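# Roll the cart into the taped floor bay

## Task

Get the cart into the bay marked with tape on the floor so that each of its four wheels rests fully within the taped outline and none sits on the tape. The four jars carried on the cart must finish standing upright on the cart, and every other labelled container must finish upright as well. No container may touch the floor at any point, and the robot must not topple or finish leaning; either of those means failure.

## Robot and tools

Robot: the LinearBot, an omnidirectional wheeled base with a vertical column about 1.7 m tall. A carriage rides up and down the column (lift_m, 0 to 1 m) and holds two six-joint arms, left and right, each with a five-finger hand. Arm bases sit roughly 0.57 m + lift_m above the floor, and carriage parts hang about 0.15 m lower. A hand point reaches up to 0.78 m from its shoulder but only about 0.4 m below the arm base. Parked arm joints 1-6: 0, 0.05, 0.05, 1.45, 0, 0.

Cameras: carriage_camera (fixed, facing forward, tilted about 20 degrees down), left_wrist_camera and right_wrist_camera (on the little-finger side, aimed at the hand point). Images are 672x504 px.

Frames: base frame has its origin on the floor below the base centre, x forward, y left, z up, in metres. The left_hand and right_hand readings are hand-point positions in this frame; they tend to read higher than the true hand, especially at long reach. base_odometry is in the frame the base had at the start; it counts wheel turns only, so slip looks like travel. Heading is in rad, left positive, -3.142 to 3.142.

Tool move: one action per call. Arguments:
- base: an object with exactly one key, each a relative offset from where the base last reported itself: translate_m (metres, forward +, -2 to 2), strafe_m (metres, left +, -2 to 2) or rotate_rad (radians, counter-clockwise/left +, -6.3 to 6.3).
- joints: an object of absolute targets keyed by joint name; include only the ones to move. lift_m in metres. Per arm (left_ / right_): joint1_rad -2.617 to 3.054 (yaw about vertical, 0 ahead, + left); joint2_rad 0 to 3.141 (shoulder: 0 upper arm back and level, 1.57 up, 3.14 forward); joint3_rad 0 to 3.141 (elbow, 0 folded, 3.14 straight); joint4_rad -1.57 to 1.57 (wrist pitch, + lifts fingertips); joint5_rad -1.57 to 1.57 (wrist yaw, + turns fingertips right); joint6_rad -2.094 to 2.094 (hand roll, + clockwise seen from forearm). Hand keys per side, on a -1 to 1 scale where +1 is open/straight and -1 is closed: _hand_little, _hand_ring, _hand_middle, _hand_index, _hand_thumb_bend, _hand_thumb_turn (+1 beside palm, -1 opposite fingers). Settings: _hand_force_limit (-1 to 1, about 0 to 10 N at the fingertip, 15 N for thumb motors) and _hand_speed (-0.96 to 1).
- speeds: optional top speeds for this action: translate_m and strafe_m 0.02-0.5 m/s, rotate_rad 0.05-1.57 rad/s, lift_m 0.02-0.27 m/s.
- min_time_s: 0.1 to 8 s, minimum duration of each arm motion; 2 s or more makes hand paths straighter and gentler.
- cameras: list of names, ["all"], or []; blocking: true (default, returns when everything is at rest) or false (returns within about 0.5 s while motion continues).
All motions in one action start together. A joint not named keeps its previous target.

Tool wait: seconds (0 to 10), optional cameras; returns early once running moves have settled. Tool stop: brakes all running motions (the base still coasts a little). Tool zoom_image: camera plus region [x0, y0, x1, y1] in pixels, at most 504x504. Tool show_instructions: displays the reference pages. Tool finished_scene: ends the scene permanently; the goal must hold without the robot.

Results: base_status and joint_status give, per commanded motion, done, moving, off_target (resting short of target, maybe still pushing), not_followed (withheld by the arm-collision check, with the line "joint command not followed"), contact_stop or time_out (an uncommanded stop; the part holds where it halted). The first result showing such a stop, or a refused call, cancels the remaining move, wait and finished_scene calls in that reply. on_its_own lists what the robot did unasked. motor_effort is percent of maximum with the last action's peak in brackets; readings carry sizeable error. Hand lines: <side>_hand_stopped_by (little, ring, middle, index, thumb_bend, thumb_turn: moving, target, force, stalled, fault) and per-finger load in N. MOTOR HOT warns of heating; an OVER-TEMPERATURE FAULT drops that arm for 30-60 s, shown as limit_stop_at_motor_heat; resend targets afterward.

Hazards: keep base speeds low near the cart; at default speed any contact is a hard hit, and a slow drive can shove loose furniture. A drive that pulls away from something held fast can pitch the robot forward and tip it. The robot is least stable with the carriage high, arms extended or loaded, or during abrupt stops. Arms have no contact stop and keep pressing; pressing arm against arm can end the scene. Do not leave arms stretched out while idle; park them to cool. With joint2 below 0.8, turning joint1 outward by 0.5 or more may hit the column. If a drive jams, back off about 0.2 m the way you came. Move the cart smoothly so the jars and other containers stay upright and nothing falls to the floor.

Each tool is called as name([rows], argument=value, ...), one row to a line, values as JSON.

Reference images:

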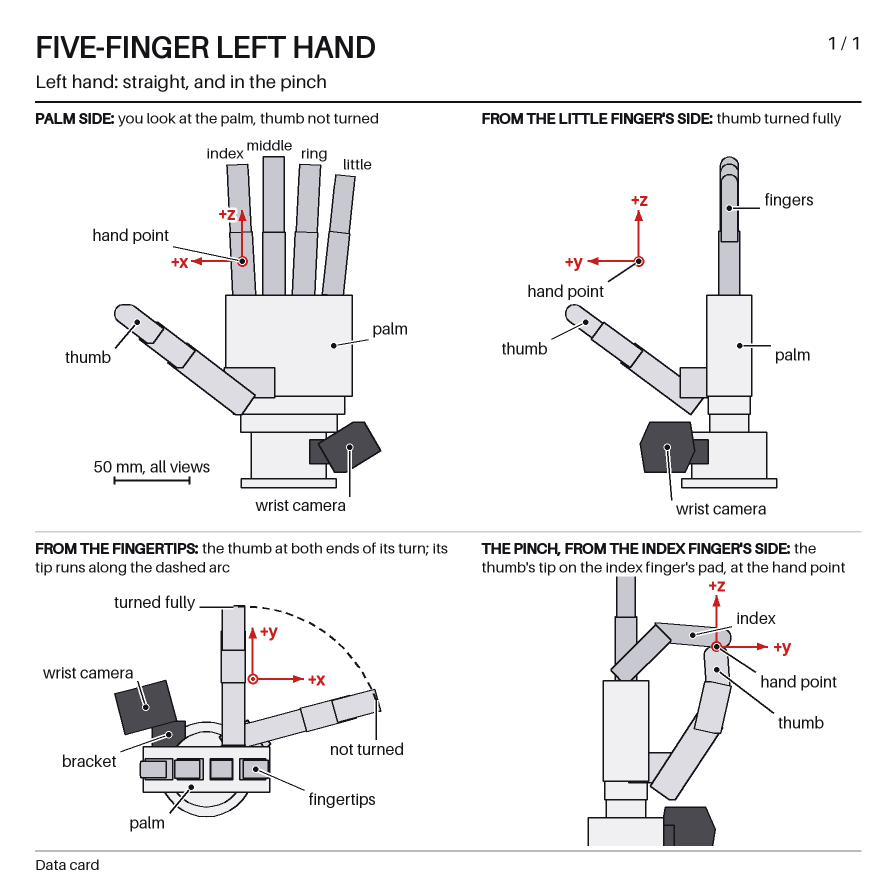

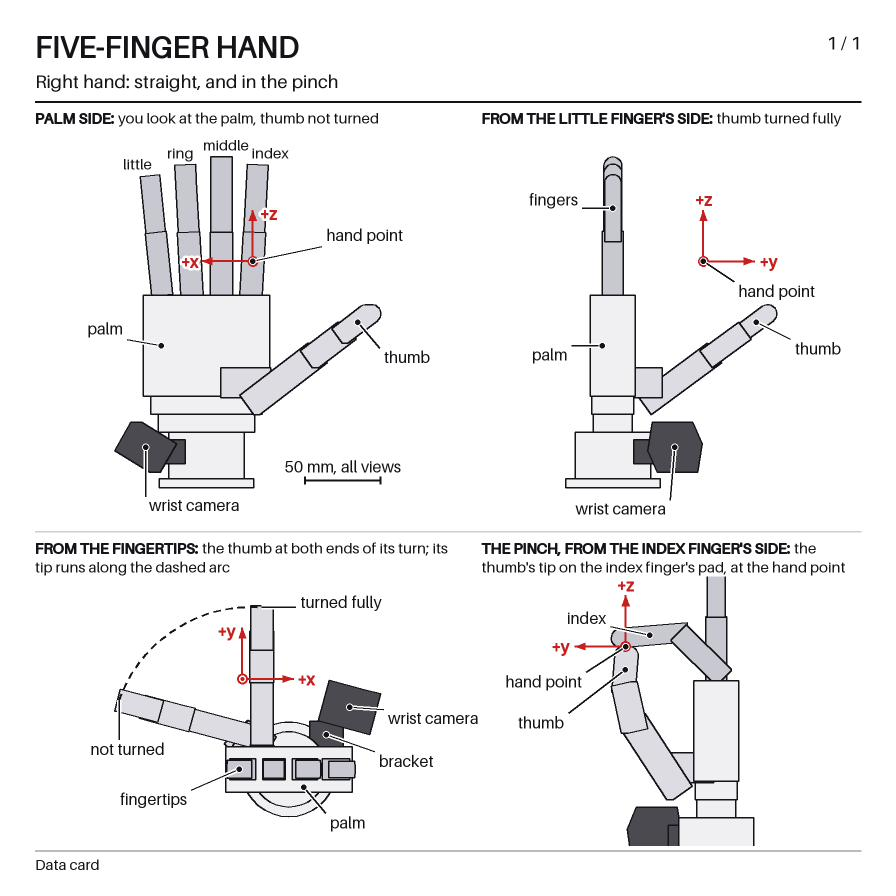

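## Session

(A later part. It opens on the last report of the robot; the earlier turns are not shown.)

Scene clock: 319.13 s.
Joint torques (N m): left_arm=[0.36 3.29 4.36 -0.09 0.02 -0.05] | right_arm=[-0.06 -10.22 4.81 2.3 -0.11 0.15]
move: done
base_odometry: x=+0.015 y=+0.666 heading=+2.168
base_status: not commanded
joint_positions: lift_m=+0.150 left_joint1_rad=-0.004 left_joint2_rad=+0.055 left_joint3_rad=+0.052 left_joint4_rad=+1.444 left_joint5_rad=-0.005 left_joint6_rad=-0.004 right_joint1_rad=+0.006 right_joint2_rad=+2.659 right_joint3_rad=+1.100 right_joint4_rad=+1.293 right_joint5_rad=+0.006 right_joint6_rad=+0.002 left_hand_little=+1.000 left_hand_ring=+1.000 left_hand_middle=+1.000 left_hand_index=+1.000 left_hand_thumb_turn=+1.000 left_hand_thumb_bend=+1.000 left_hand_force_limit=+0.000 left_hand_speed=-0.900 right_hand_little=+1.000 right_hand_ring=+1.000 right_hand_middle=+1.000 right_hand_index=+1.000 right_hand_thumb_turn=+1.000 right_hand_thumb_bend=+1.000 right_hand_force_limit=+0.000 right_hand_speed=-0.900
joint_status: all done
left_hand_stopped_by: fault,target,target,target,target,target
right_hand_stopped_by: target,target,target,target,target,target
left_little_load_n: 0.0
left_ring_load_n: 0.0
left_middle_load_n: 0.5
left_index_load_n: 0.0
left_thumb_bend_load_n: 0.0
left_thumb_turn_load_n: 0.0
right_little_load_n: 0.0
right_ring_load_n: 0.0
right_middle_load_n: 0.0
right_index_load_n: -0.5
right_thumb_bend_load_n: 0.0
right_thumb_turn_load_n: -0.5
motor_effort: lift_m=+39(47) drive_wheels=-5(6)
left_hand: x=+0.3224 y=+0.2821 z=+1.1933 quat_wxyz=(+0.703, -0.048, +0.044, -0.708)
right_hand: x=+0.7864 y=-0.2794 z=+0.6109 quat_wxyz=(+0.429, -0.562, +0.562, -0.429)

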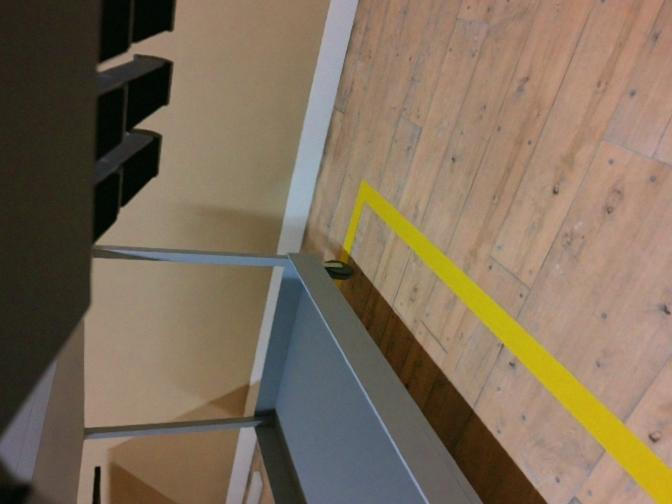

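move(base={"translate_m": -0.45}, joints={"lift_m": 0.16, "right_joint1_rad": 0.30, "right_joint2_rad": 1.84, "right_joint3_rad": 1.485, "right_joint4_rad": 0.35, "right_joint5_rad": 0.30, "left_hand_speed": -0.7, "right_hand_speed": -0.7, "left_hand_thumb_turn": -1, "right_hand_thumb_turn": -1}, speeds={"translate_m": 0.2}, min_time_s=3)

move(base={"strafe_m": 0.55}, joints={"left_joint1_rad": -0.30, "left_joint2_rad": 1.73, "left_joint3_rad": 1.28, "left_joint4_rad": 0.46, "left_joint5_rad": -0.30}, speeds={"strafe_m": 0.2}, min_time_s=3, cameras=["carriage_camera"])

Scene clock: 341.87 s.
Joint torques (N m): left_arm=[0.38 3.32 4.46 -0.11 0.01 -0.04] | right_arm=[0.83 -11.3 10.89 2.18 0.12 0.08]
move: done
base_odometry: x=+0.268 y=+0.294 heading=+2.167
base_status: done
joint_positions: lift_m=+0.160 left_joint1_rad=-0.004 left_joint2_rad=+0.055 left_joint3_rad=+0.051 left_joint4_rad=+1.445 left_joint5_rad=-0.004 left_joint6_rad=-0.004 right_joint1_rad=+0.295 right_joint2_rad=+1.877 right_joint3_rad=+1.455 right_joint4_rad=+0.352 right_joint5_rad=+0.292 right_joint6_rad=+0.002 left_hand_little=+1.000 left_hand_ring=+1.000 left_hand_middle=+1.000 left_hand_index=+1.000 left_hand_thumb_turn=-1.000 left_hand_thumb_bend=+1.000 left_hand_force_limit=+0.000 left_hand_speed=-0.700 right_hand_little=+1.000 right_hand_ring=+1.000 right_hand_middle=+1.000 right_hand_index=+1.000 right_hand_thumb_turn=-1.000 right_hand_thumb_bend=+1.000 right_hand_force_limit=+0.000 right_hand_speed=-0.700
joint_status: all done
left_hand_stopped_by: fault,target,target,target,target,target
right_hand_stopped_by: target,target,target,target,target,target
left_little_load_n: 0.0
left_ring_load_n: 0.0
left_middle_load_n: 0.0
left_index_load_n: 0.0
left_thumb_bend_load_n: 0.0
left_thumb_turn_load_n: 0.0
right_little_load_n: 0.0
right_ring_load_n: 0.0
right_middle_load_n: 0.0
right_index_load_n: 0.0
right_thumb_bend_load_n: 0.0
right_thumb_turn_load_n: 0.0
motor_effort: lift_m=+40(48) drive_wheels=-3(16)
left_hand: x=+0.3223 y=+0.2818 z=+1.2031 quat_wxyz=(+0.703, -0.047, +0.044, -0.708)
right_hand: x=+0.8196 y=-0.1596 z=+0.9982 quat_wxyz=(+0.479, -0.522, +0.511, -0.487)
pictures: none

Scene clock: 345.80 s.
Joint torques (N m): left_arm=[-0.42 -7.77 7.84 1.78 -0.09 -0.03] | right_arm=[0.4 -11.33 11.04 2.27 0.04 0.11]
move: done
base_odometry: x=-0.186 y=-0.016 heading=+2.168
base_status: done
joint_positions: lift_m=+0.160 left_joint1_rad=-0.296 left_joint2_rad=+1.716 left_joint3_rad=+1.258 left_joint4_rad=+0.480 left_joint5_rad=-0.294 left_joint6_rad=-0.004 right_joint1_rad=+0.298 right_joint2_rad=+1.877 right_joint3_rad=+1.455 right_joint4_rad=+0.346 right_joint5_rad=+0.296 right_joint6_rad=+0.002 left_hand_little=+1.000 left_hand_ring=+1.000 left_hand_middle=+1.000 left_hand_index=+1.000 left_hand_thumb_turn=-1.000 left_hand_thumb_bend=+1.000 left_hand_force_limit=+0.000 left_hand_speed=-0.700 right_hand_little=+1.000 right_hand_ring=+1.000 right_hand_middle=+1.000 right_hand_index=+1.000 right_hand_thumb_turn=-1.000 right_hand_thumb_bend=+1.000 right_hand_force_limit=+0.000 right_hand_speed=-0.700
joint_status: all done
left_hand_stopped_by: fault,target,target,target,target,target
right_hand_stopped_by: target,target,target,target,target,target
left_little_load_n: 0.0
left_ring_load_n: -0.5
left_middle_load_n: 0.0
left_index_load_n: 0.0
left_thumb_bend_load_n: 0.0
left_thumb_turn_load_n: 0.0
right_little_load_n: 0.0
right_ring_load_n: 0.0
right_middle_load_n: 0.0
right_index_load_n: 0.0
right_thumb_bend_load_n: 0.0
right_thumb_turn_load_n: 0.0
motor_effort: lift_m=+39(41) drive_wheels=-4(10)
left_hand: x=+0.7841 y=+0.1705 z=+1.0238 quat_wxyz=(+0.502, -0.497, +0.492, -0.508)
right_hand: x=+0.8188 y=-0.1588 z=+0.9966 quat_wxyz=(+0.477, -0.524, +0.512, -0.486)

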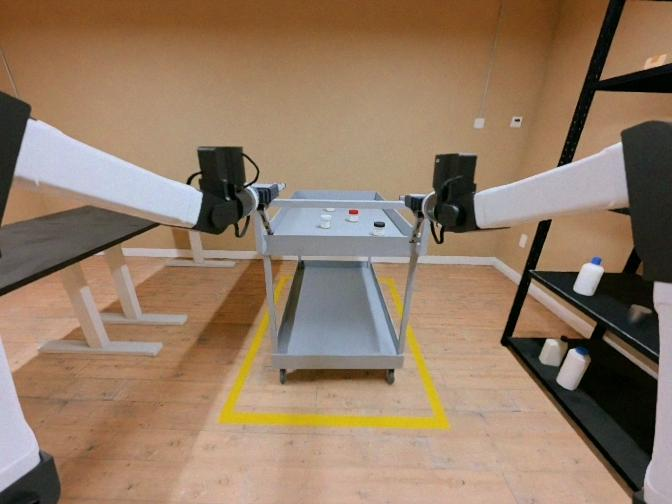

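move(base={"translate_m": 0.22}, joints={"left_joint2_rad": 1.765, "left_joint3_rad": 1.26, "left_joint4_rad": 0.48, "right_joint2_rad": 1.81}, speeds={"translate_m": 0.12}, min_time_s=1.5, cameras=["all"])

Scene clock: 352.57 s.
Joint torques (N m): left_arm=[-0.39 -8.1 6.17 2 -0.12 -0.04] | right_arm=[0.51 -11.29 10.82 2.29 0.06 0.09]
move: done
base_odometry: x=-0.310 y=+0.166 heading=+2.169
base_status: done
joint_positions: lift_m=+0.160 left_joint1_rad=-0.296 left_joint2_rad=+1.752 left_joint3_rad=+1.259 left_joint4_rad=+0.477 left_joint5_rad=-0.295 left_joint6_rad=-0.004 right_joint1_rad=+0.299 right_joint2_rad=+1.850 right_joint3_rad=+1.455 right_joint4_rad=+0.344 right_joint5_rad=+0.296 right_joint6_rad=+0.002 left_hand_little=+1.000 left_hand_ring=+1.000 left_hand_middle=+1.000 left_hand_index=+1.000 left_hand_thumb_turn=-1.000 left_hand_thumb_bend=+1.000 left_hand_force_limit=+0.000 left_hand_speed=-0.700 right_hand_little=+1.000 right_hand_ring=+1.000 right_hand_middle=+1.000 right_hand_index=+1.000 right_hand_thumb_turn=-1.000 right_hand_thumb_bend=+1.000 right_hand_force_limit=+0.000 right_hand_speed=-0.700
joint_status: all done
left_hand_stopped_by: fault,target,target,target,target,target
right_hand_stopped_by: target,target,target,target,target,target
left_little_load_n: 0.0
left_ring_load_n: 0.0
left_middle_load_n: 0.0
left_index_load_n: -0.5
left_thumb_bend_load_n: 0.0
left_thumb_turn_load_n: 0.0
right_little_load_n: 0.0
right_ring_load_n: 0.0
right_middle_load_n: 0.0
right_index_load_n: 0.0
right_thumb_bend_load_n: 0.0
right_thumb_turn_load_n: 0.0
motor_effort: lift_m=+38(40) drive_wheels=-8(13)
left_hand: x=+0.7890 y=+0.1691 z=+1.0036 quat_wxyz=(+0.496, -0.503, +0.504, -0.496)
right_hand: x=+0.8151 y=-0.1597 z=+1.0123 quat_wxyz=(+0.485, -0.516, +0.508, -0.490)
pictures: carriage_camera, left_wrist_camera, right_wrist_camera

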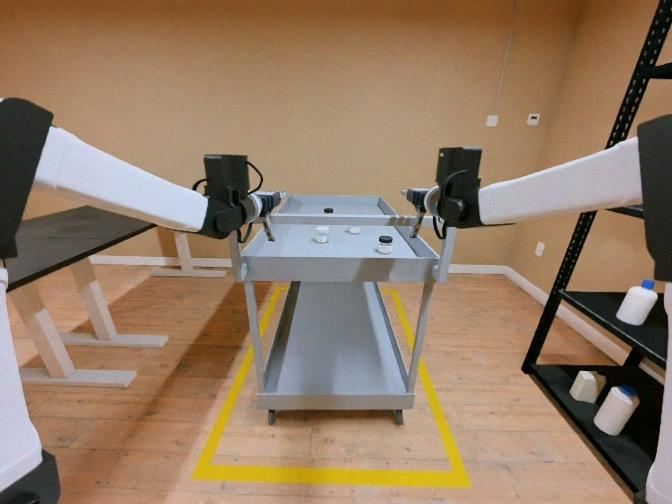

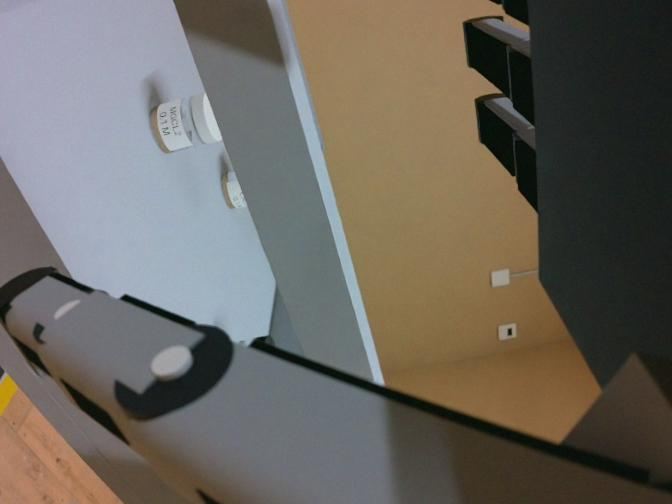

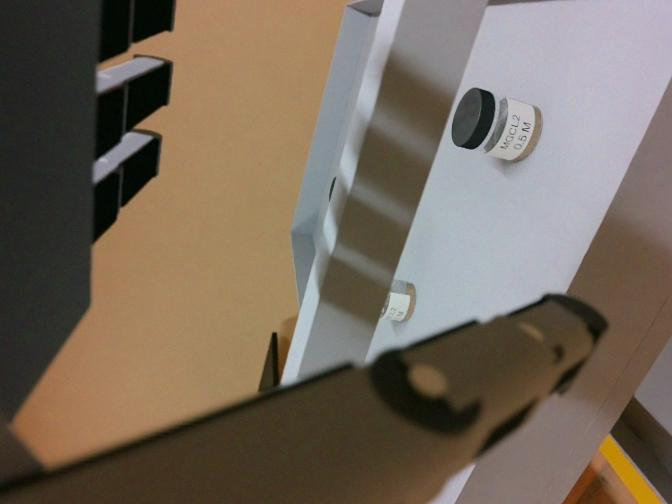

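move(joints={"lift_m": 0.117}, speeds={"lift_m": 0.05})

move(base={"translate_m": 0.075}, speeds={"translate_m": 0.05}, cameras=["all"])

Scene clock: 356.20 s.
Joint torques (N m): left_arm=[-0.39 -8.36 6.15 1.95 -0.11 -0.03] | right_arm=[0.55 -10.67 10.69 2.33 0.04 0.1]
move: done
base_odometry: x=-0.310 y=+0.166 heading=+2.169
base_status: not commanded
joint_positions: lift_m=+0.117 left_joint1_rad=-0.296 left_joint2_rad=+1.754 left_joint3_rad=+1.259 left_joint4_rad=+0.481 left_joint5_rad=-0.295 left_joint6_rad=-0.004 right_joint1_rad=+0.299 right_joint2_rad=+1.845 right_joint3_rad=+1.457 right_joint4_rad=+0.340 right_joint5_rad=+0.296 right_joint6_rad=+0.002 left_hand_little=+1.000 left_hand_ring=+1.000 left_hand_middle=+1.000 left_hand_index=+1.000 left_hand_thumb_turn=-1.000 left_hand_thumb_bend=+1.000 left_hand_force_limit=+0.000 left_hand_speed=-0.700 right_hand_little=+1.000 right_hand_ring=+1.000 right_hand_middle=+1.000 right_hand_index=+1.000 right_hand_thumb_turn=-1.000 right_hand_thumb_bend=+1.000 right_hand_force_limit=+0.000 right_hand_speed=-0.700
joint_status: all done
left_hand_stopped_by: fault,target,target,target,target,target
right_hand_stopped_by: target,target,target,target,target,target
left_little_load_n: 0.0
left_ring_load_n: 0.0
left_middle_load_n: 0.0
left_index_load_n: 0.0
left_thumb_bend_load_n: 0.0
left_thumb_turn_load_n: 0.0
right_little_load_n: 0.0
right_ring_load_n: 0.0
right_middle_load_n: 0.0
right_index_load_n: 0.0
right_thumb_bend_load_n: 0.0
right_thumb_turn_load_n: 0.0
motor_effort: lift_m=+31(35) drive_wheels=-7(7)
left_hand: x=+0.7895 y=+0.1689 z=+0.9607 quat_wxyz=(+0.496, -0.503, +0.504, -0.497)
right_hand: x=+0.8144 y=-0.1600 z=+0.9723 quat_wxyz=(+0.486, -0.515, +0.508, -0.491)
pictures: none

Scene clock: 358.20 s.
Joint torques (N m): left_arm=[-0.38 -8.31 6.19 1.97 -0.12 -0.03] | right_arm=[0.44 -10.81 10.78 2.26 0.02 0.1]
move: done
base_odometry: x=-0.353 y=+0.228 heading=+2.169
base_status: done
joint_positions: lift_m=+0.117 left_joint1_rad=-0.296 left_joint2_rad=+1.754 left_joint3_rad=+1.259 left_joint4_rad=+0.481 left_joint5_rad=-0.295 left_joint6_rad=-0.004 right_joint1_rad=+0.299 right_joint2_rad=+1.845 right_joint3_rad=+1.457 right_joint4_rad=+0.340 right_joint5_rad=+0.296 right_joint6_rad=+0.002 left_hand_little=+1.000 left_hand_ring=+1.000 left_hand_middle=+1.000 left_hand_index=+1.000 left_hand_thumb_turn=-1.000 left_hand_thumb_bend=+1.000 left_hand_force_limit=+0.000 left_hand_speed=-0.700 right_hand_little=+1.000 right_hand_ring=+1.000 right_hand_middle=+1.000 right_hand_index=+1.000 right_hand_thumb_turn=-1.000 right_hand_thumb_bend=+1.000 right_hand_force_limit=+0.000 right_hand_speed=-0.700
joint_status: not commanded
left_hand_stopped_by: fault,target,target,target,target,target
right_hand_stopped_by: target,target,target,target,target,target
left_little_load_n: 0.0
left_ring_load_n: 0.0
left_middle_load_n: 0.0
left_index_load_n: 0.0
left_thumb_bend_load_n: 0.0
left_thumb_turn_load_n: -0.5
right_little_load_n: 0.0
right_ring_load_n: 0.0
right_middle_load_n: 0.0
right_index_load_n: 0.0
right_thumb_bend_load_n: 0.0
right_thumb_turn_load_n: 0.0
motor_effort: lift_m=+33(36) drive_wheels=-7(16)
left_hand: x=+0.7895 y=+0.1689 z=+0.9608 quat_wxyz=(+0.496, -0.503, +0.504, -0.497)
right_hand: x=+0.8141 y=-0.1595 z=+0.9727 quat_wxyz=(+0.486, -0.515, +0.507, -0.491)
pictures: carriage_camera, left_wrist_camera, right_wrist_camera

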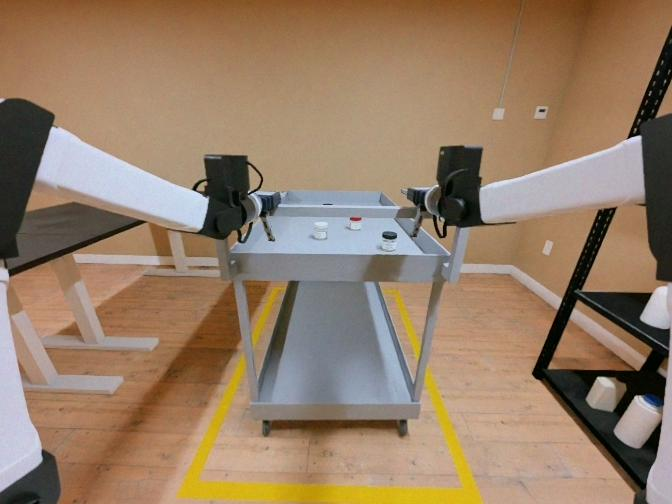

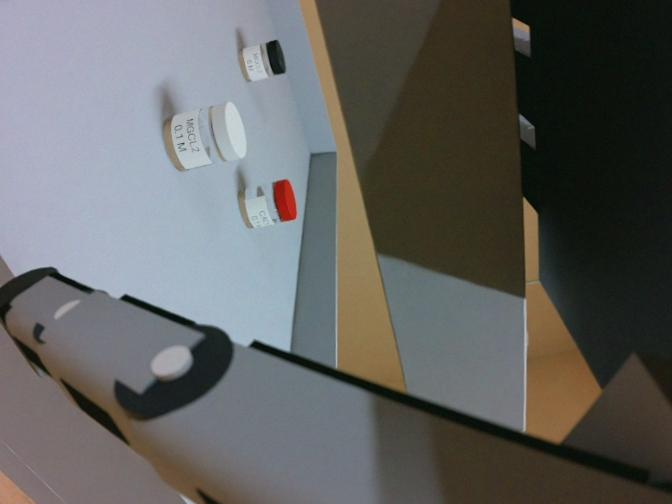

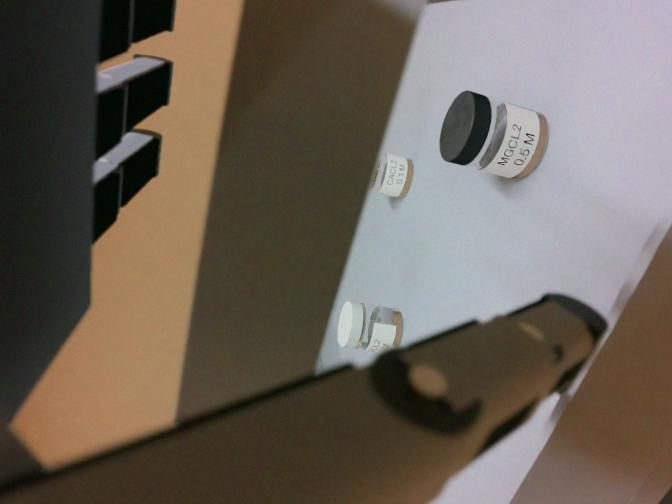

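move(joints={"lift_m": 0.11}, speeds={"lift_m": 0.03})

move(joints={"left_hand_index": -0.4, "left_hand_middle": -0.4, "left_hand_ring": -0.4, "right_hand_index": -0.4, "right_hand_middle": -0.4, "right_hand_ring": -0.4, "right_hand_little": -0.4}, cameras=["all"])

Scene clock: 361.87 s.
Joint torques (N m): left_arm=[-0.42 -8.36 6.13 1.85 -0.11 -0.03] | right_arm=[0.31 -10.91 10.91 2.28 0.08 0.1]
move: done
base_odometry: x=-0.353 y=+0.228 heading=+2.169
base_status: not commanded
joint_positions: lift_m=+0.110 left_joint1_rad=-0.296 left_joint2_rad=+1.754 left_joint3_rad=+1.259 left_joint4_rad=+0.491 left_joint5_rad=-0.295 left_joint6_rad=-0.004 right_joint1_rad=+0.299 right_joint2_rad=+1.844 right_joint3_rad=+1.457 right_joint4_rad=+0.339 right_joint5_rad=+0.296 right_joint6_rad=+0.002 left_hand_little=+1.000 left_hand_ring=+1.000 left_hand_middle=+1.000 left_hand_index=+1.000 left_hand_thumb_turn=-1.000 left_hand_thumb_bend=+1.000 left_hand_force_limit=+0.000 left_hand_speed=-0.700 right_hand_little=+1.000 right_hand_ring=+1.000 right_hand_middle=+1.000 right_hand_index=+1.000 right_hand_thumb_turn=-1.000 right_hand_thumb_bend=+1.000 right_hand_force_limit=+0.000 right_hand_speed=-0.700
joint_status: all done
left_hand_stopped_by: fault,target,target,target,target,target
right_hand_stopped_by: target,target,target,target,target,target
left_little_load_n: 0.0
left_ring_load_n: 0.0
left_middle_load_n: 0.0
left_index_load_n: 0.0
left_thumb_bend_load_n: 0.0
left_thumb_turn_load_n: 0.0
right_little_load_n: 0.0
right_ring_load_n: 0.0
right_middle_load_n: 0.0
right_index_load_n: 0.0
right_thumb_bend_load_n: 0.0
right_thumb_turn_load_n: 0.0
motor_effort: lift_m=+31(33) drive_wheels=-6(7)
left_hand: x=+0.7901 y=+0.1687 z=+0.9565 quat_wxyz=(+0.498, -0.501, +0.500, -0.500)
right_hand: x=+0.8140 y=-0.1595 z=+0.9663 quat_wxyz=(+0.486, -0.515, +0.507, -0.491)
pictures: none

Scene clock: 364.03 s.
Joint torques (N m): left_arm=[-0.38 -8.29 6.15 1.79 -0.06 -0.04] | right_arm=[0.58 -10.69 10.85 2.31 0.1 0.08]
move: off_target
base_odometry: x=-0.353 y=+0.228 heading=+2.169
base_status: not commanded
joint_positions: lift_m=+0.110 left_joint1_rad=-0.296 left_joint2_rad=+1.754 left_joint3_rad=+1.259 left_joint4_rad=+0.501 left_joint5_rad=-0.300 left_joint6_rad=-0.004 right_joint1_rad=+0.298 right_joint2_rad=+1.843 right_joint3_rad=+1.457 right_joint4_rad=+0.339 right_joint5_rad=+0.294 right_joint6_rad=+0.002 left_hand_little=+1.000 left_hand_ring=-0.400 left_hand_middle=-0.400 left_hand_index=-0.400 left_hand_thumb_turn=-1.000 left_hand_thumb_bend=+1.000 left_hand_force_limit=+0.000 left_hand_speed=-0.700 right_hand_little=-0.325 right_hand_ring=-0.400 right_hand_middle=-0.400 right_hand_index=-0.400 right_hand_thumb_turn=-1.000 right_hand_thumb_bend=+1.000 right_hand_force_limit=+0.000 right_hand_speed=-0.700
joint_status: right_hand_little off_target (ended at -0.325, target -0.400); the others done
left_hand_stopped_by: fault,target,target,target,target,target
right_hand_stopped_by: force,target,target,target,target,target
left_little_load_n: 0.0
left_ring_load_n: 0.0
left_middle_load_n: 0.0
left_index_load_n: 0.0
left_thumb_bend_load_n: 0.0
left_thumb_turn_load_n: 0.0
right_little_load_n: 0.0
right_ring_load_n: 0.0
right_middle_load_n: 0.0
right_index_load_n: 0.0
right_thumb_bend_load_n: 0.0
right_thumb_turn_load_n: 0.0
motor_effort: lift_m=+31(34) drive_wheels=-7(7)
left_hand: x=+0.7909 y=+0.1696 z=+0.9592 quat_wxyz=(+0.501, -0.501, +0.496, -0.502)
right_hand: x=+0.8141 y=-0.1599 z=+0.9666 quat_wxyz=(+0.487, -0.515, +0.507, -0.491)
pictures: carriage_camera, left_wrist_camera, right_wrist_camera

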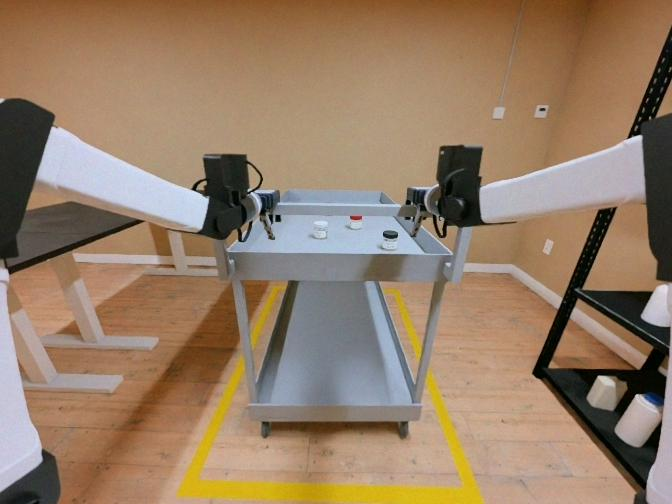

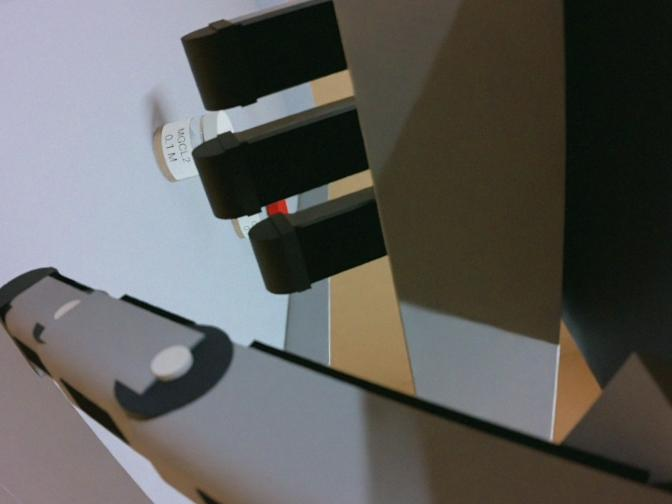

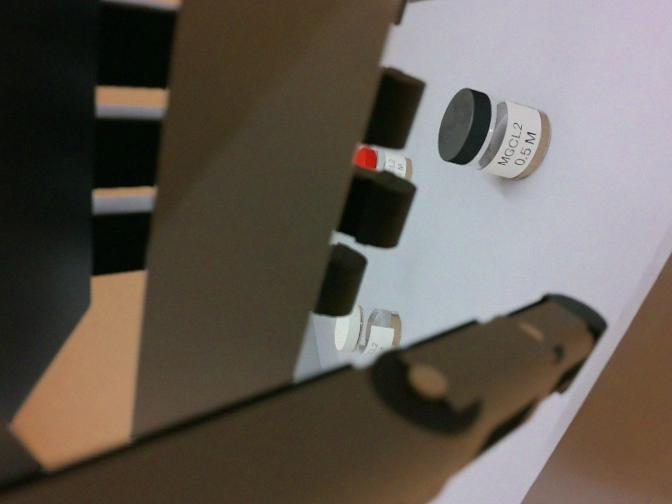

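move(base={"translate_m": -0.1}, speeds={"translate_m": 0.06}, cameras=["all"])

Scene clock: 367.87 s.
Joint torques (N m): left_arm=[-0.43 -8.36 6.13 1.77 -0.01 -0.03] | right_arm=[0.92 -10.86 10.81 2.31 0.12 0.14]
move: done
base_odometry: x=-0.296 y=+0.146 heading=+2.169
base_status: done
joint_positions: lift_m=+0.110 left_joint1_rad=-0.296 left_joint2_rad=+1.754 left_joint3_rad=+1.259 left_joint4_rad=+0.500 left_joint5_rad=-0.304 left_joint6_rad=-0.004 right_joint1_rad=+0.297 right_joint2_rad=+1.844 right_joint3_rad=+1.458 right_joint4_rad=+0.336 right_joint5_rad=+0.292 right_joint6_rad=+0.002 left_hand_little=+1.000 left_hand_ring=-0.400 left_hand_middle=-0.400 left_hand_index=-0.400 left_hand_thumb_turn=-1.000 left_hand_thumb_bend=+1.000 left_hand_force_limit=+0.000 left_hand_speed=-0.700 right_hand_little=-0.325 right_hand_ring=-0.400 right_hand_middle=-0.400 right_hand_index=-0.400 right_hand_thumb_turn=-1.000 right_hand_thumb_bend=+1.000 right_hand_force_limit=+0.000 right_hand_speed=-0.700
joint_status: not commanded
left_hand_stopped_by: fault,target,target,target,target,target
right_hand_stopped_by: force,target,target,target,target,target
left_little_load_n: 0.0
left_ring_load_n: 0.0
left_middle_load_n: 0.0
left_index_load_n: 0.0
left_thumb_bend_load_n: 0.0
left_thumb_turn_load_n: 0.0
right_little_load_n: 0.0
right_ring_load_n: 0.0
right_middle_load_n: 0.0
right_index_load_n: 0.0
right_thumb_bend_load_n: 0.0
right_thumb_turn_load_n: 0.0
motor_effort: lift_m=+29(35) drive_wheels=-10(15)
left_hand: x=+0.7909 y=+0.1704 z=+0.9589 quat_wxyz=(+0.502, -0.502, +0.495, -0.501)
right_hand: x=+0.8142 y=-0.1604 z=+0.9659 quat_wxyz=(+0.486, -0.516, +0.507, -0.490)
pictures: carriage_camera, left_wrist_camera, right_wrist_camera

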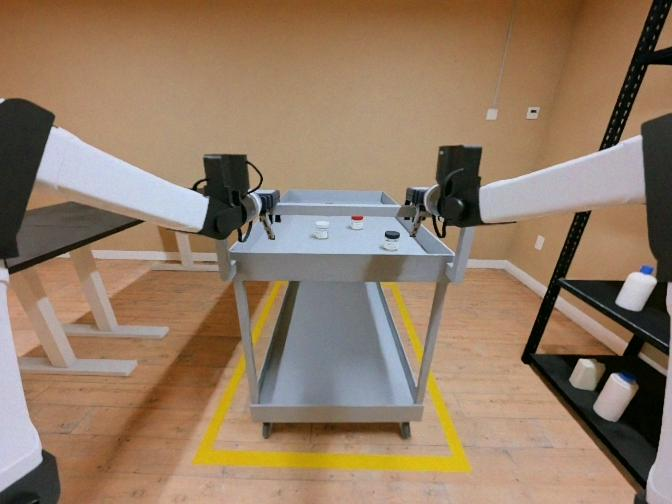

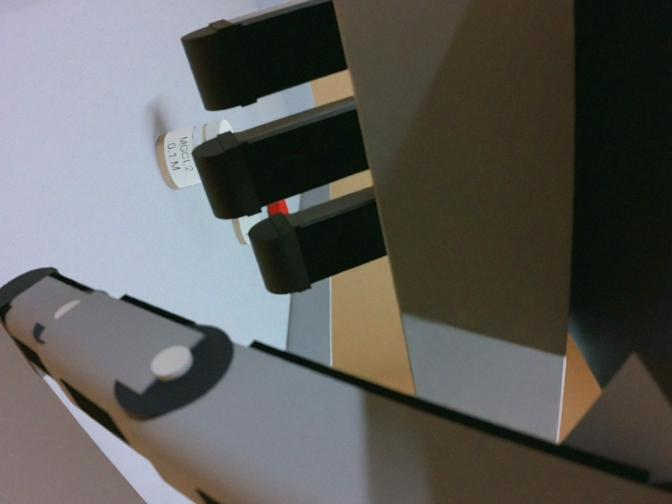

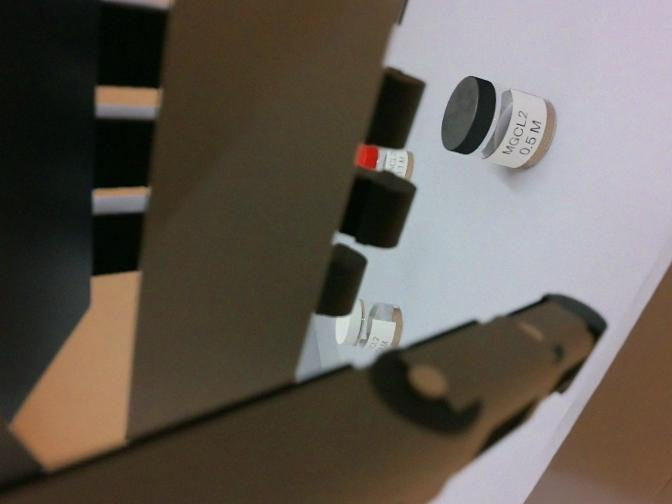

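zoom_image(camera="carriage_camera", region=[190, 390, 340, 480])

zoom_image(camera="carriage_camera", region=[330, 390, 480, 480])

Scaled by 3.360 from the camera's image (finer frame: 960x720).

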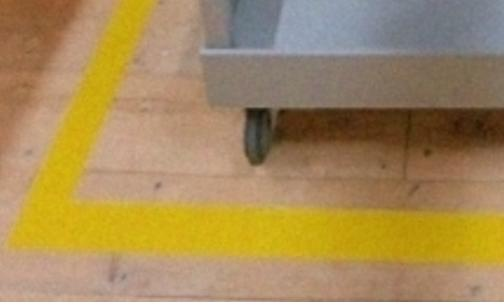

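Scaled by 3.360 from the camera's image (finer frame: 960x720).

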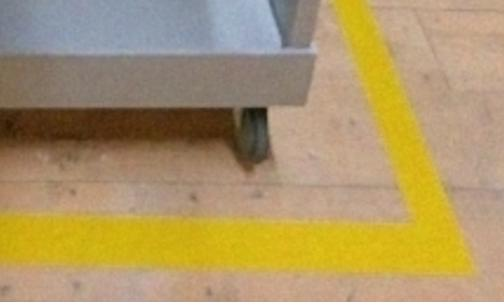

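move(base={"translate_m": 0.04}, speeds={"translate_m": 0.04}, cameras=["all"])

zoom_image(camera="carriage_camera", region=[190, 390, 340, 504])

Scene clock: 381.00 s.
Joint torques (N m): left_arm=[-0.43 -8.32 6.17 1.79 0 -0.04] | right_arm=[0.58 -10.85 10.88 2.47 0.12 0.08]
move: done
base_odometry: x=-0.319 y=+0.179 heading=+2.170
base_status: done
joint_positions: lift_m=+0.110 left_joint1_rad=-0.296 left_joint2_rad=+1.754 left_joint3_rad=+1.259 left_joint4_rad=+0.494 left_joint5_rad=-0.304 left_joint6_rad=-0.004 right_joint1_rad=+0.300 right_joint2_rad=+1.843 right_joint3_rad=+1.458 right_joint4_rad=+0.318 right_joint5_rad=+0.293 right_joint6_rad=+0.002 left_hand_little=+1.000 left_hand_ring=-0.400 left_hand_middle=-0.400 left_hand_index=-0.400 left_hand_thumb_turn=-1.000 left_hand_thumb_bend=+1.000 left_hand_force_limit=+0.000 left_hand_speed=-0.700 right_hand_little=-0.325 right_hand_ring=-0.400 right_hand_middle=-0.400 right_hand_index=-0.400 right_hand_thumb_turn=-1.000 right_hand_thumb_bend=+1.000 right_hand_force_limit=+0.000 right_hand_speed=-0.700
joint_status: not commanded
left_hand_stopped_by: fault,target,target,target,target,target
right_hand_stopped_by: force,target,target,target,target,target
left_little_load_n: 0.0
left_ring_load_n: 0.0
left_middle_load_n: 0.0
left_index_load_n: 0.0
left_thumb_bend_load_n: 0.0
left_thumb_turn_load_n: 0.0
right_little_load_n: 0.0
right_ring_load_n: 0.0
right_middle_load_n: 0.0
right_index_load_n: 0.0
right_thumb_bend_load_n: 0.0
right_thumb_turn_load_n: 0.0
motor_effort: lift_m=+33(34) drive_wheels=+4(13)
left_hand: x=+0.7906 y=+0.1705 z=+0.9572 quat_wxyz=(+0.501, -0.503, +0.497, -0.499)
right_hand: x=+0.8122 y=-0.1589 z=+0.9617 quat_wxyz=(+0.481, -0.522, +0.509, -0.486)
pictures: carriage_camera, left_wrist_camera, right_wrist_camera

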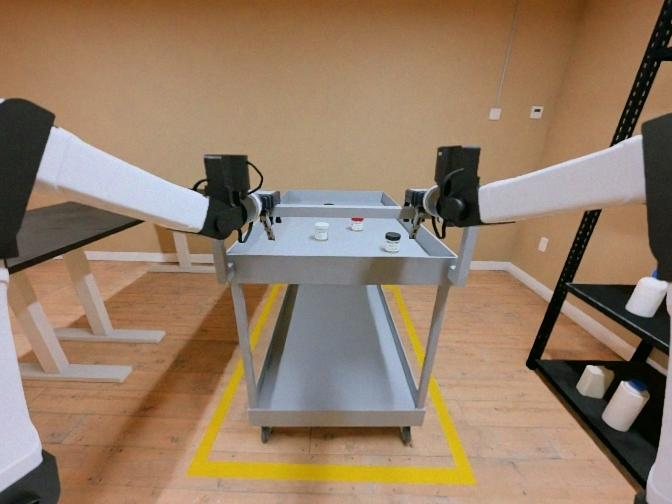

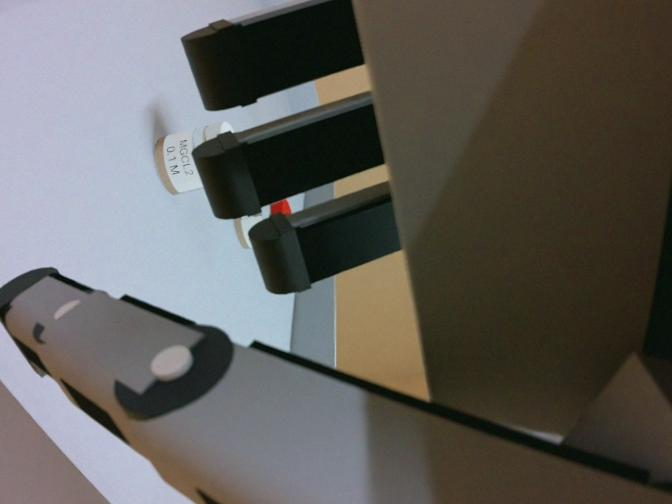

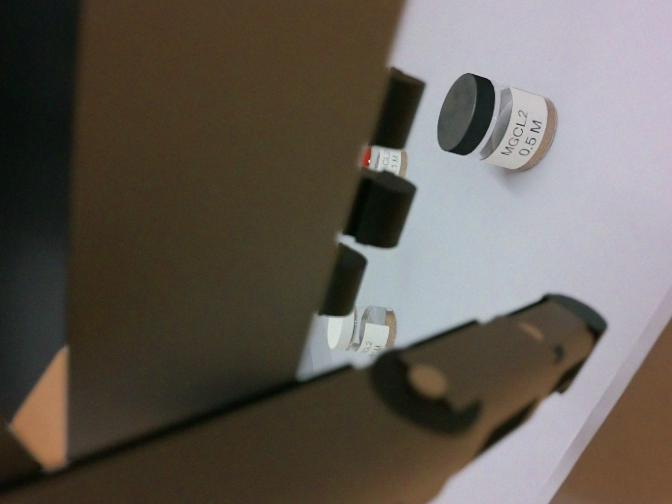

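Scaled by 3.360 from the camera's image (finer frame: 960x720).

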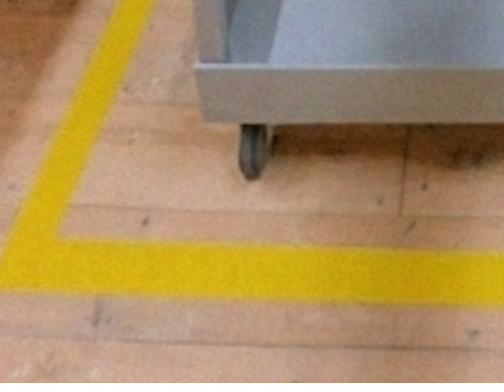

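move(base={"translate_m": 0.028}, speeds={"translate_m": 0.04}, cameras=["all"])

zoom_image(camera="carriage_camera", region=[190, 390, 490, 504])

Scene clock: 384.13 s.
Joint torques (N m): left_arm=[-0.4 -8.32 6.2 1.8 -0.02 -0.03] | right_arm=[0.29 -10.81 10.84 2.53 0.09 0.1]
move: done
base_odometry: x=-0.335 y=+0.201 heading=+2.170
base_status: done
joint_positions: lift_m=+0.110 left_joint1_rad=-0.296 left_joint2_rad=+1.754 left_joint3_rad=+1.259 left_joint4_rad=+0.493 left_joint5_rad=-0.304 left_joint6_rad=-0.004 right_joint1_rad=+0.303 right_joint2_rad=+1.842 right_joint3_rad=+1.458 right_joint4_rad=+0.315 right_joint5_rad=+0.293 right_joint6_rad=+0.002 left_hand_little=+1.000 left_hand_ring=-0.400 left_hand_middle=-0.400 left_hand_index=-0.400 left_hand_thumb_turn=-1.000 left_hand_thumb_bend=+1.000 left_hand_force_limit=+0.000 left_hand_speed=-0.700 right_hand_little=-0.325 right_hand_ring=-0.400 right_hand_middle=-0.400 right_hand_index=-0.400 right_hand_thumb_turn=-1.000 right_hand_thumb_bend=+1.000 right_hand_force_limit=+0.000 right_hand_speed=-0.700
joint_status: not commanded
left_hand_stopped_by: fault,target,target,target,target,target
right_hand_stopped_by: force,target,target,target,target,target
left_little_load_n: 0.0
left_ring_load_n: 0.0
left_middle_load_n: 0.0
left_index_load_n: 0.0
left_thumb_bend_load_n: 0.0
left_thumb_turn_load_n: 0.0
right_little_load_n: 0.0
right_ring_load_n: 0.0
right_middle_load_n: 0.0
right_index_load_n: 0.0
right_thumb_bend_load_n: 0.0
right_thumb_turn_load_n: 0.0
motor_effort: lift_m=+32(34) drive_wheels=+5(14)
left_hand: x=+0.7905 y=+0.1704 z=+0.9569 quat_wxyz=(+0.500, -0.503, +0.498, -0.498)
right_hand: x=+0.8115 y=-0.1578 z=+0.9610 quat_wxyz=(+0.481, -0.523, +0.509, -0.485)
pictures: carriage_camera, left_wrist_camera, right_wrist_camera

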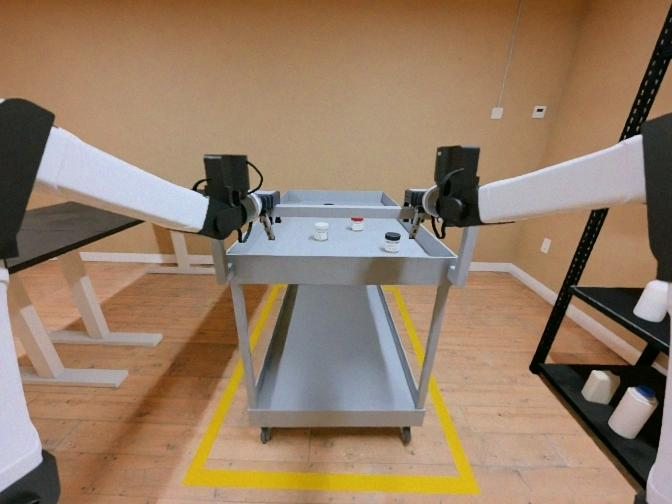

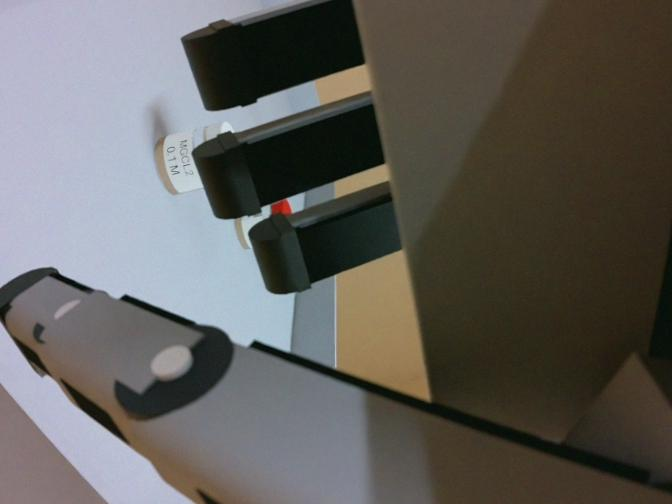

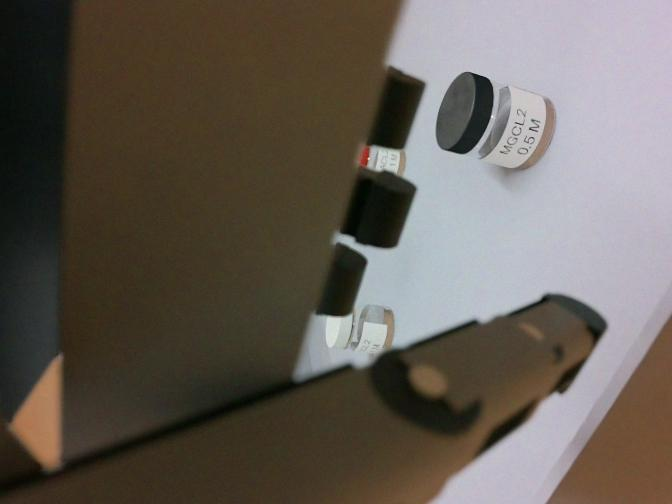

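Scaled by 1.680 from the camera's image (finer frame: 960x720).

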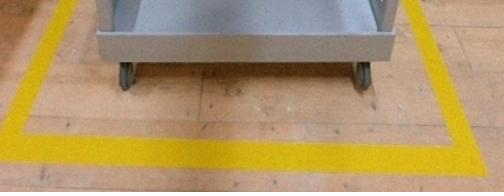

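move(joints={"left_hand_index": 1, "left_hand_middle": 1, "left_hand_ring": 1, "right_hand_index": 1, "right_hand_middle": 1, "right_hand_ring": 1, "right_hand_little": 1})

move(base={"translate_m": -0.09}, speeds={"translate_m": 0.04}, cameras=["all"])

Scene clock: 390.07 s.
Joint torques (N m): left_arm=[-0.4 -8.35 6.17 1.82 -0.01 -0.04] | right_arm=[0.28 -10.74 10.66 2.56 0.07 0.11]
move: done
base_odometry: x=-0.335 y=+0.201 heading=+2.170
base_status: not commanded
joint_positions: lift_m=+0.110 left_joint1_rad=-0.296 left_joint2_rad=+1.754 left_joint3_rad=+1.259 left_joint4_rad=+0.493 left_joint5_rad=-0.304 left_joint6_rad=-0.004 right_joint1_rad=+0.303 right_joint2_rad=+1.842 right_joint3_rad=+1.458 right_joint4_rad=+0.315 right_joint5_rad=+0.293 right_joint6_rad=+0.002 left_hand_little=+1.000 left_hand_ring=+1.000 left_hand_middle=+1.000 left_hand_index=+1.000 left_hand_thumb_turn=-1.000 left_hand_thumb_bend=+1.000 left_hand_force_limit=+0.000 left_hand_speed=-0.700 right_hand_little=+1.000 right_hand_ring=+1.000 right_hand_middle=+1.000 right_hand_index=+1.000 right_hand_thumb_turn=-1.000 right_hand_thumb_bend=+1.000 right_hand_force_limit=+0.000 right_hand_speed=-0.700
joint_status: all done
left_hand_stopped_by: fault,target,target,target,target,target
right_hand_stopped_by: target,target,target,target,target,target
left_little_load_n: 0.0
left_ring_load_n: 0.0
left_middle_load_n: 0.0
left_index_load_n: 0.0
left_thumb_bend_load_n: 0.0
left_thumb_turn_load_n: 0.0
right_little_load_n: 0.0
right_ring_load_n: 0.0
right_middle_load_n: 0.0
right_index_load_n: 0.0
right_thumb_bend_load_n: 0.0
right_thumb_turn_load_n: 0.0
motor_effort: lift_m=+34(34) drive_wheels=+5(5)
left_hand: x=+0.7905 y=+0.1704 z=+0.9569 quat_wxyz=(+0.500, -0.503, +0.498, -0.498)
right_hand: x=+0.8116 y=-0.1578 z=+0.9611 quat_wxyz=(+0.481, -0.523, +0.509, -0.485)
pictures: none

Scene clock: 392.80 s.
Joint torques (N m): left_arm=[-0.44 -8.31 6.13 1.83 0 -0.03] | right_arm=[0.05 -10.65 10.66 2.46 0.13 0.12]
move: done
base_odometry: x=-0.285 y=+0.127 heading=+2.170
base_status: done
joint_positions: lift_m=+0.110 left_joint1_rad=-0.296 left_joint2_rad=+1.754 left_joint3_rad=+1.259 left_joint4_rad=+0.493 left_joint5_rad=-0.304 left_joint6_rad=-0.005 right_joint1_rad=+0.303 right_joint2_rad=+1.842 right_joint3_rad=+1.458 right_joint4_rad=+0.328 right_joint5_rad=+0.293 right_joint6_rad=+0.002 left_hand_little=+1.000 left_hand_ring=+1.000 left_hand_middle=+1.000 left_hand_index=+1.000 left_hand_thumb_turn=-1.000 left_hand_thumb_bend=+1.000 left_hand_force_limit=+0.000 left_hand_speed=-0.700 right_hand_little=+1.000 right_hand_ring=+1.000 right_hand_middle=+1.000 right_hand_index=+1.000 right_hand_thumb_turn=-1.000 right_hand_thumb_bend=+1.000 right_hand_force_limit=+0.000 right_hand_speed=-0.700
joint_status: not commanded
left_hand_stopped_by: fault,target,target,target,target,target
right_hand_stopped_by: target,target,target,target,target,target
left_little_load_n: 0.0
left_ring_load_n: 0.0
left_middle_load_n: 0.0
left_index_load_n: 0.0
left_thumb_bend_load_n: -0.5
left_thumb_turn_load_n: 0.5
right_little_load_n: 0.0
right_ring_load_n: -0.5
right_middle_load_n: 0.0
right_index_load_n: 0.0
right_thumb_bend_load_n: 0.0
right_thumb_turn_load_n: 0.0
motor_effort: lift_m=+31(34) drive_wheels=-10(14)
left_hand: x=+0.7905 y=+0.1705 z=+0.9569 quat_wxyz=(+0.501, -0.504, +0.497, -0.498)
right_hand: x=+0.8125 y=-0.1575 z=+0.9646 quat_wxyz=(+0.485, -0.519, +0.507, -0.488)
pictures: carriage_camera, left_wrist_camera, right_wrist_camera

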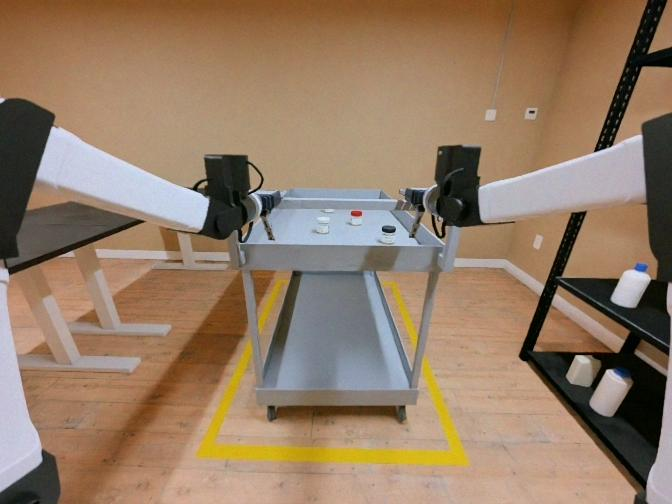

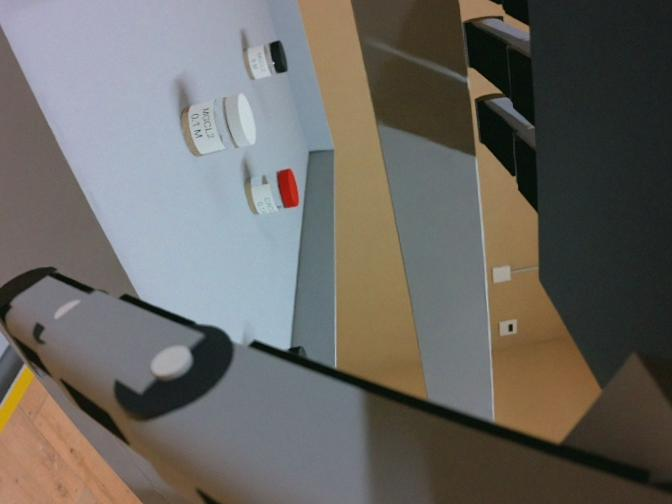

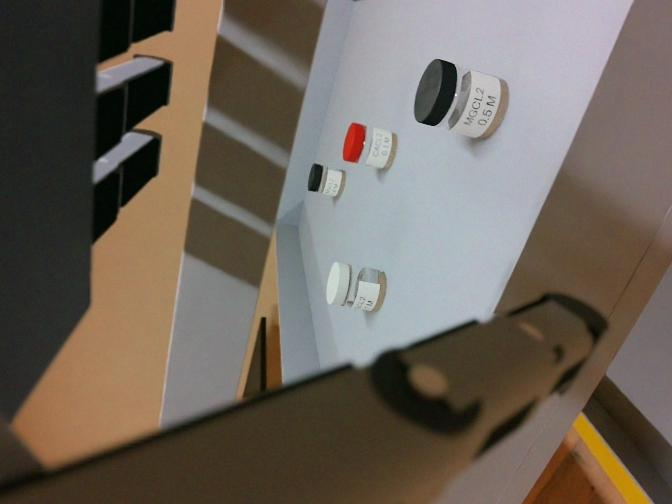

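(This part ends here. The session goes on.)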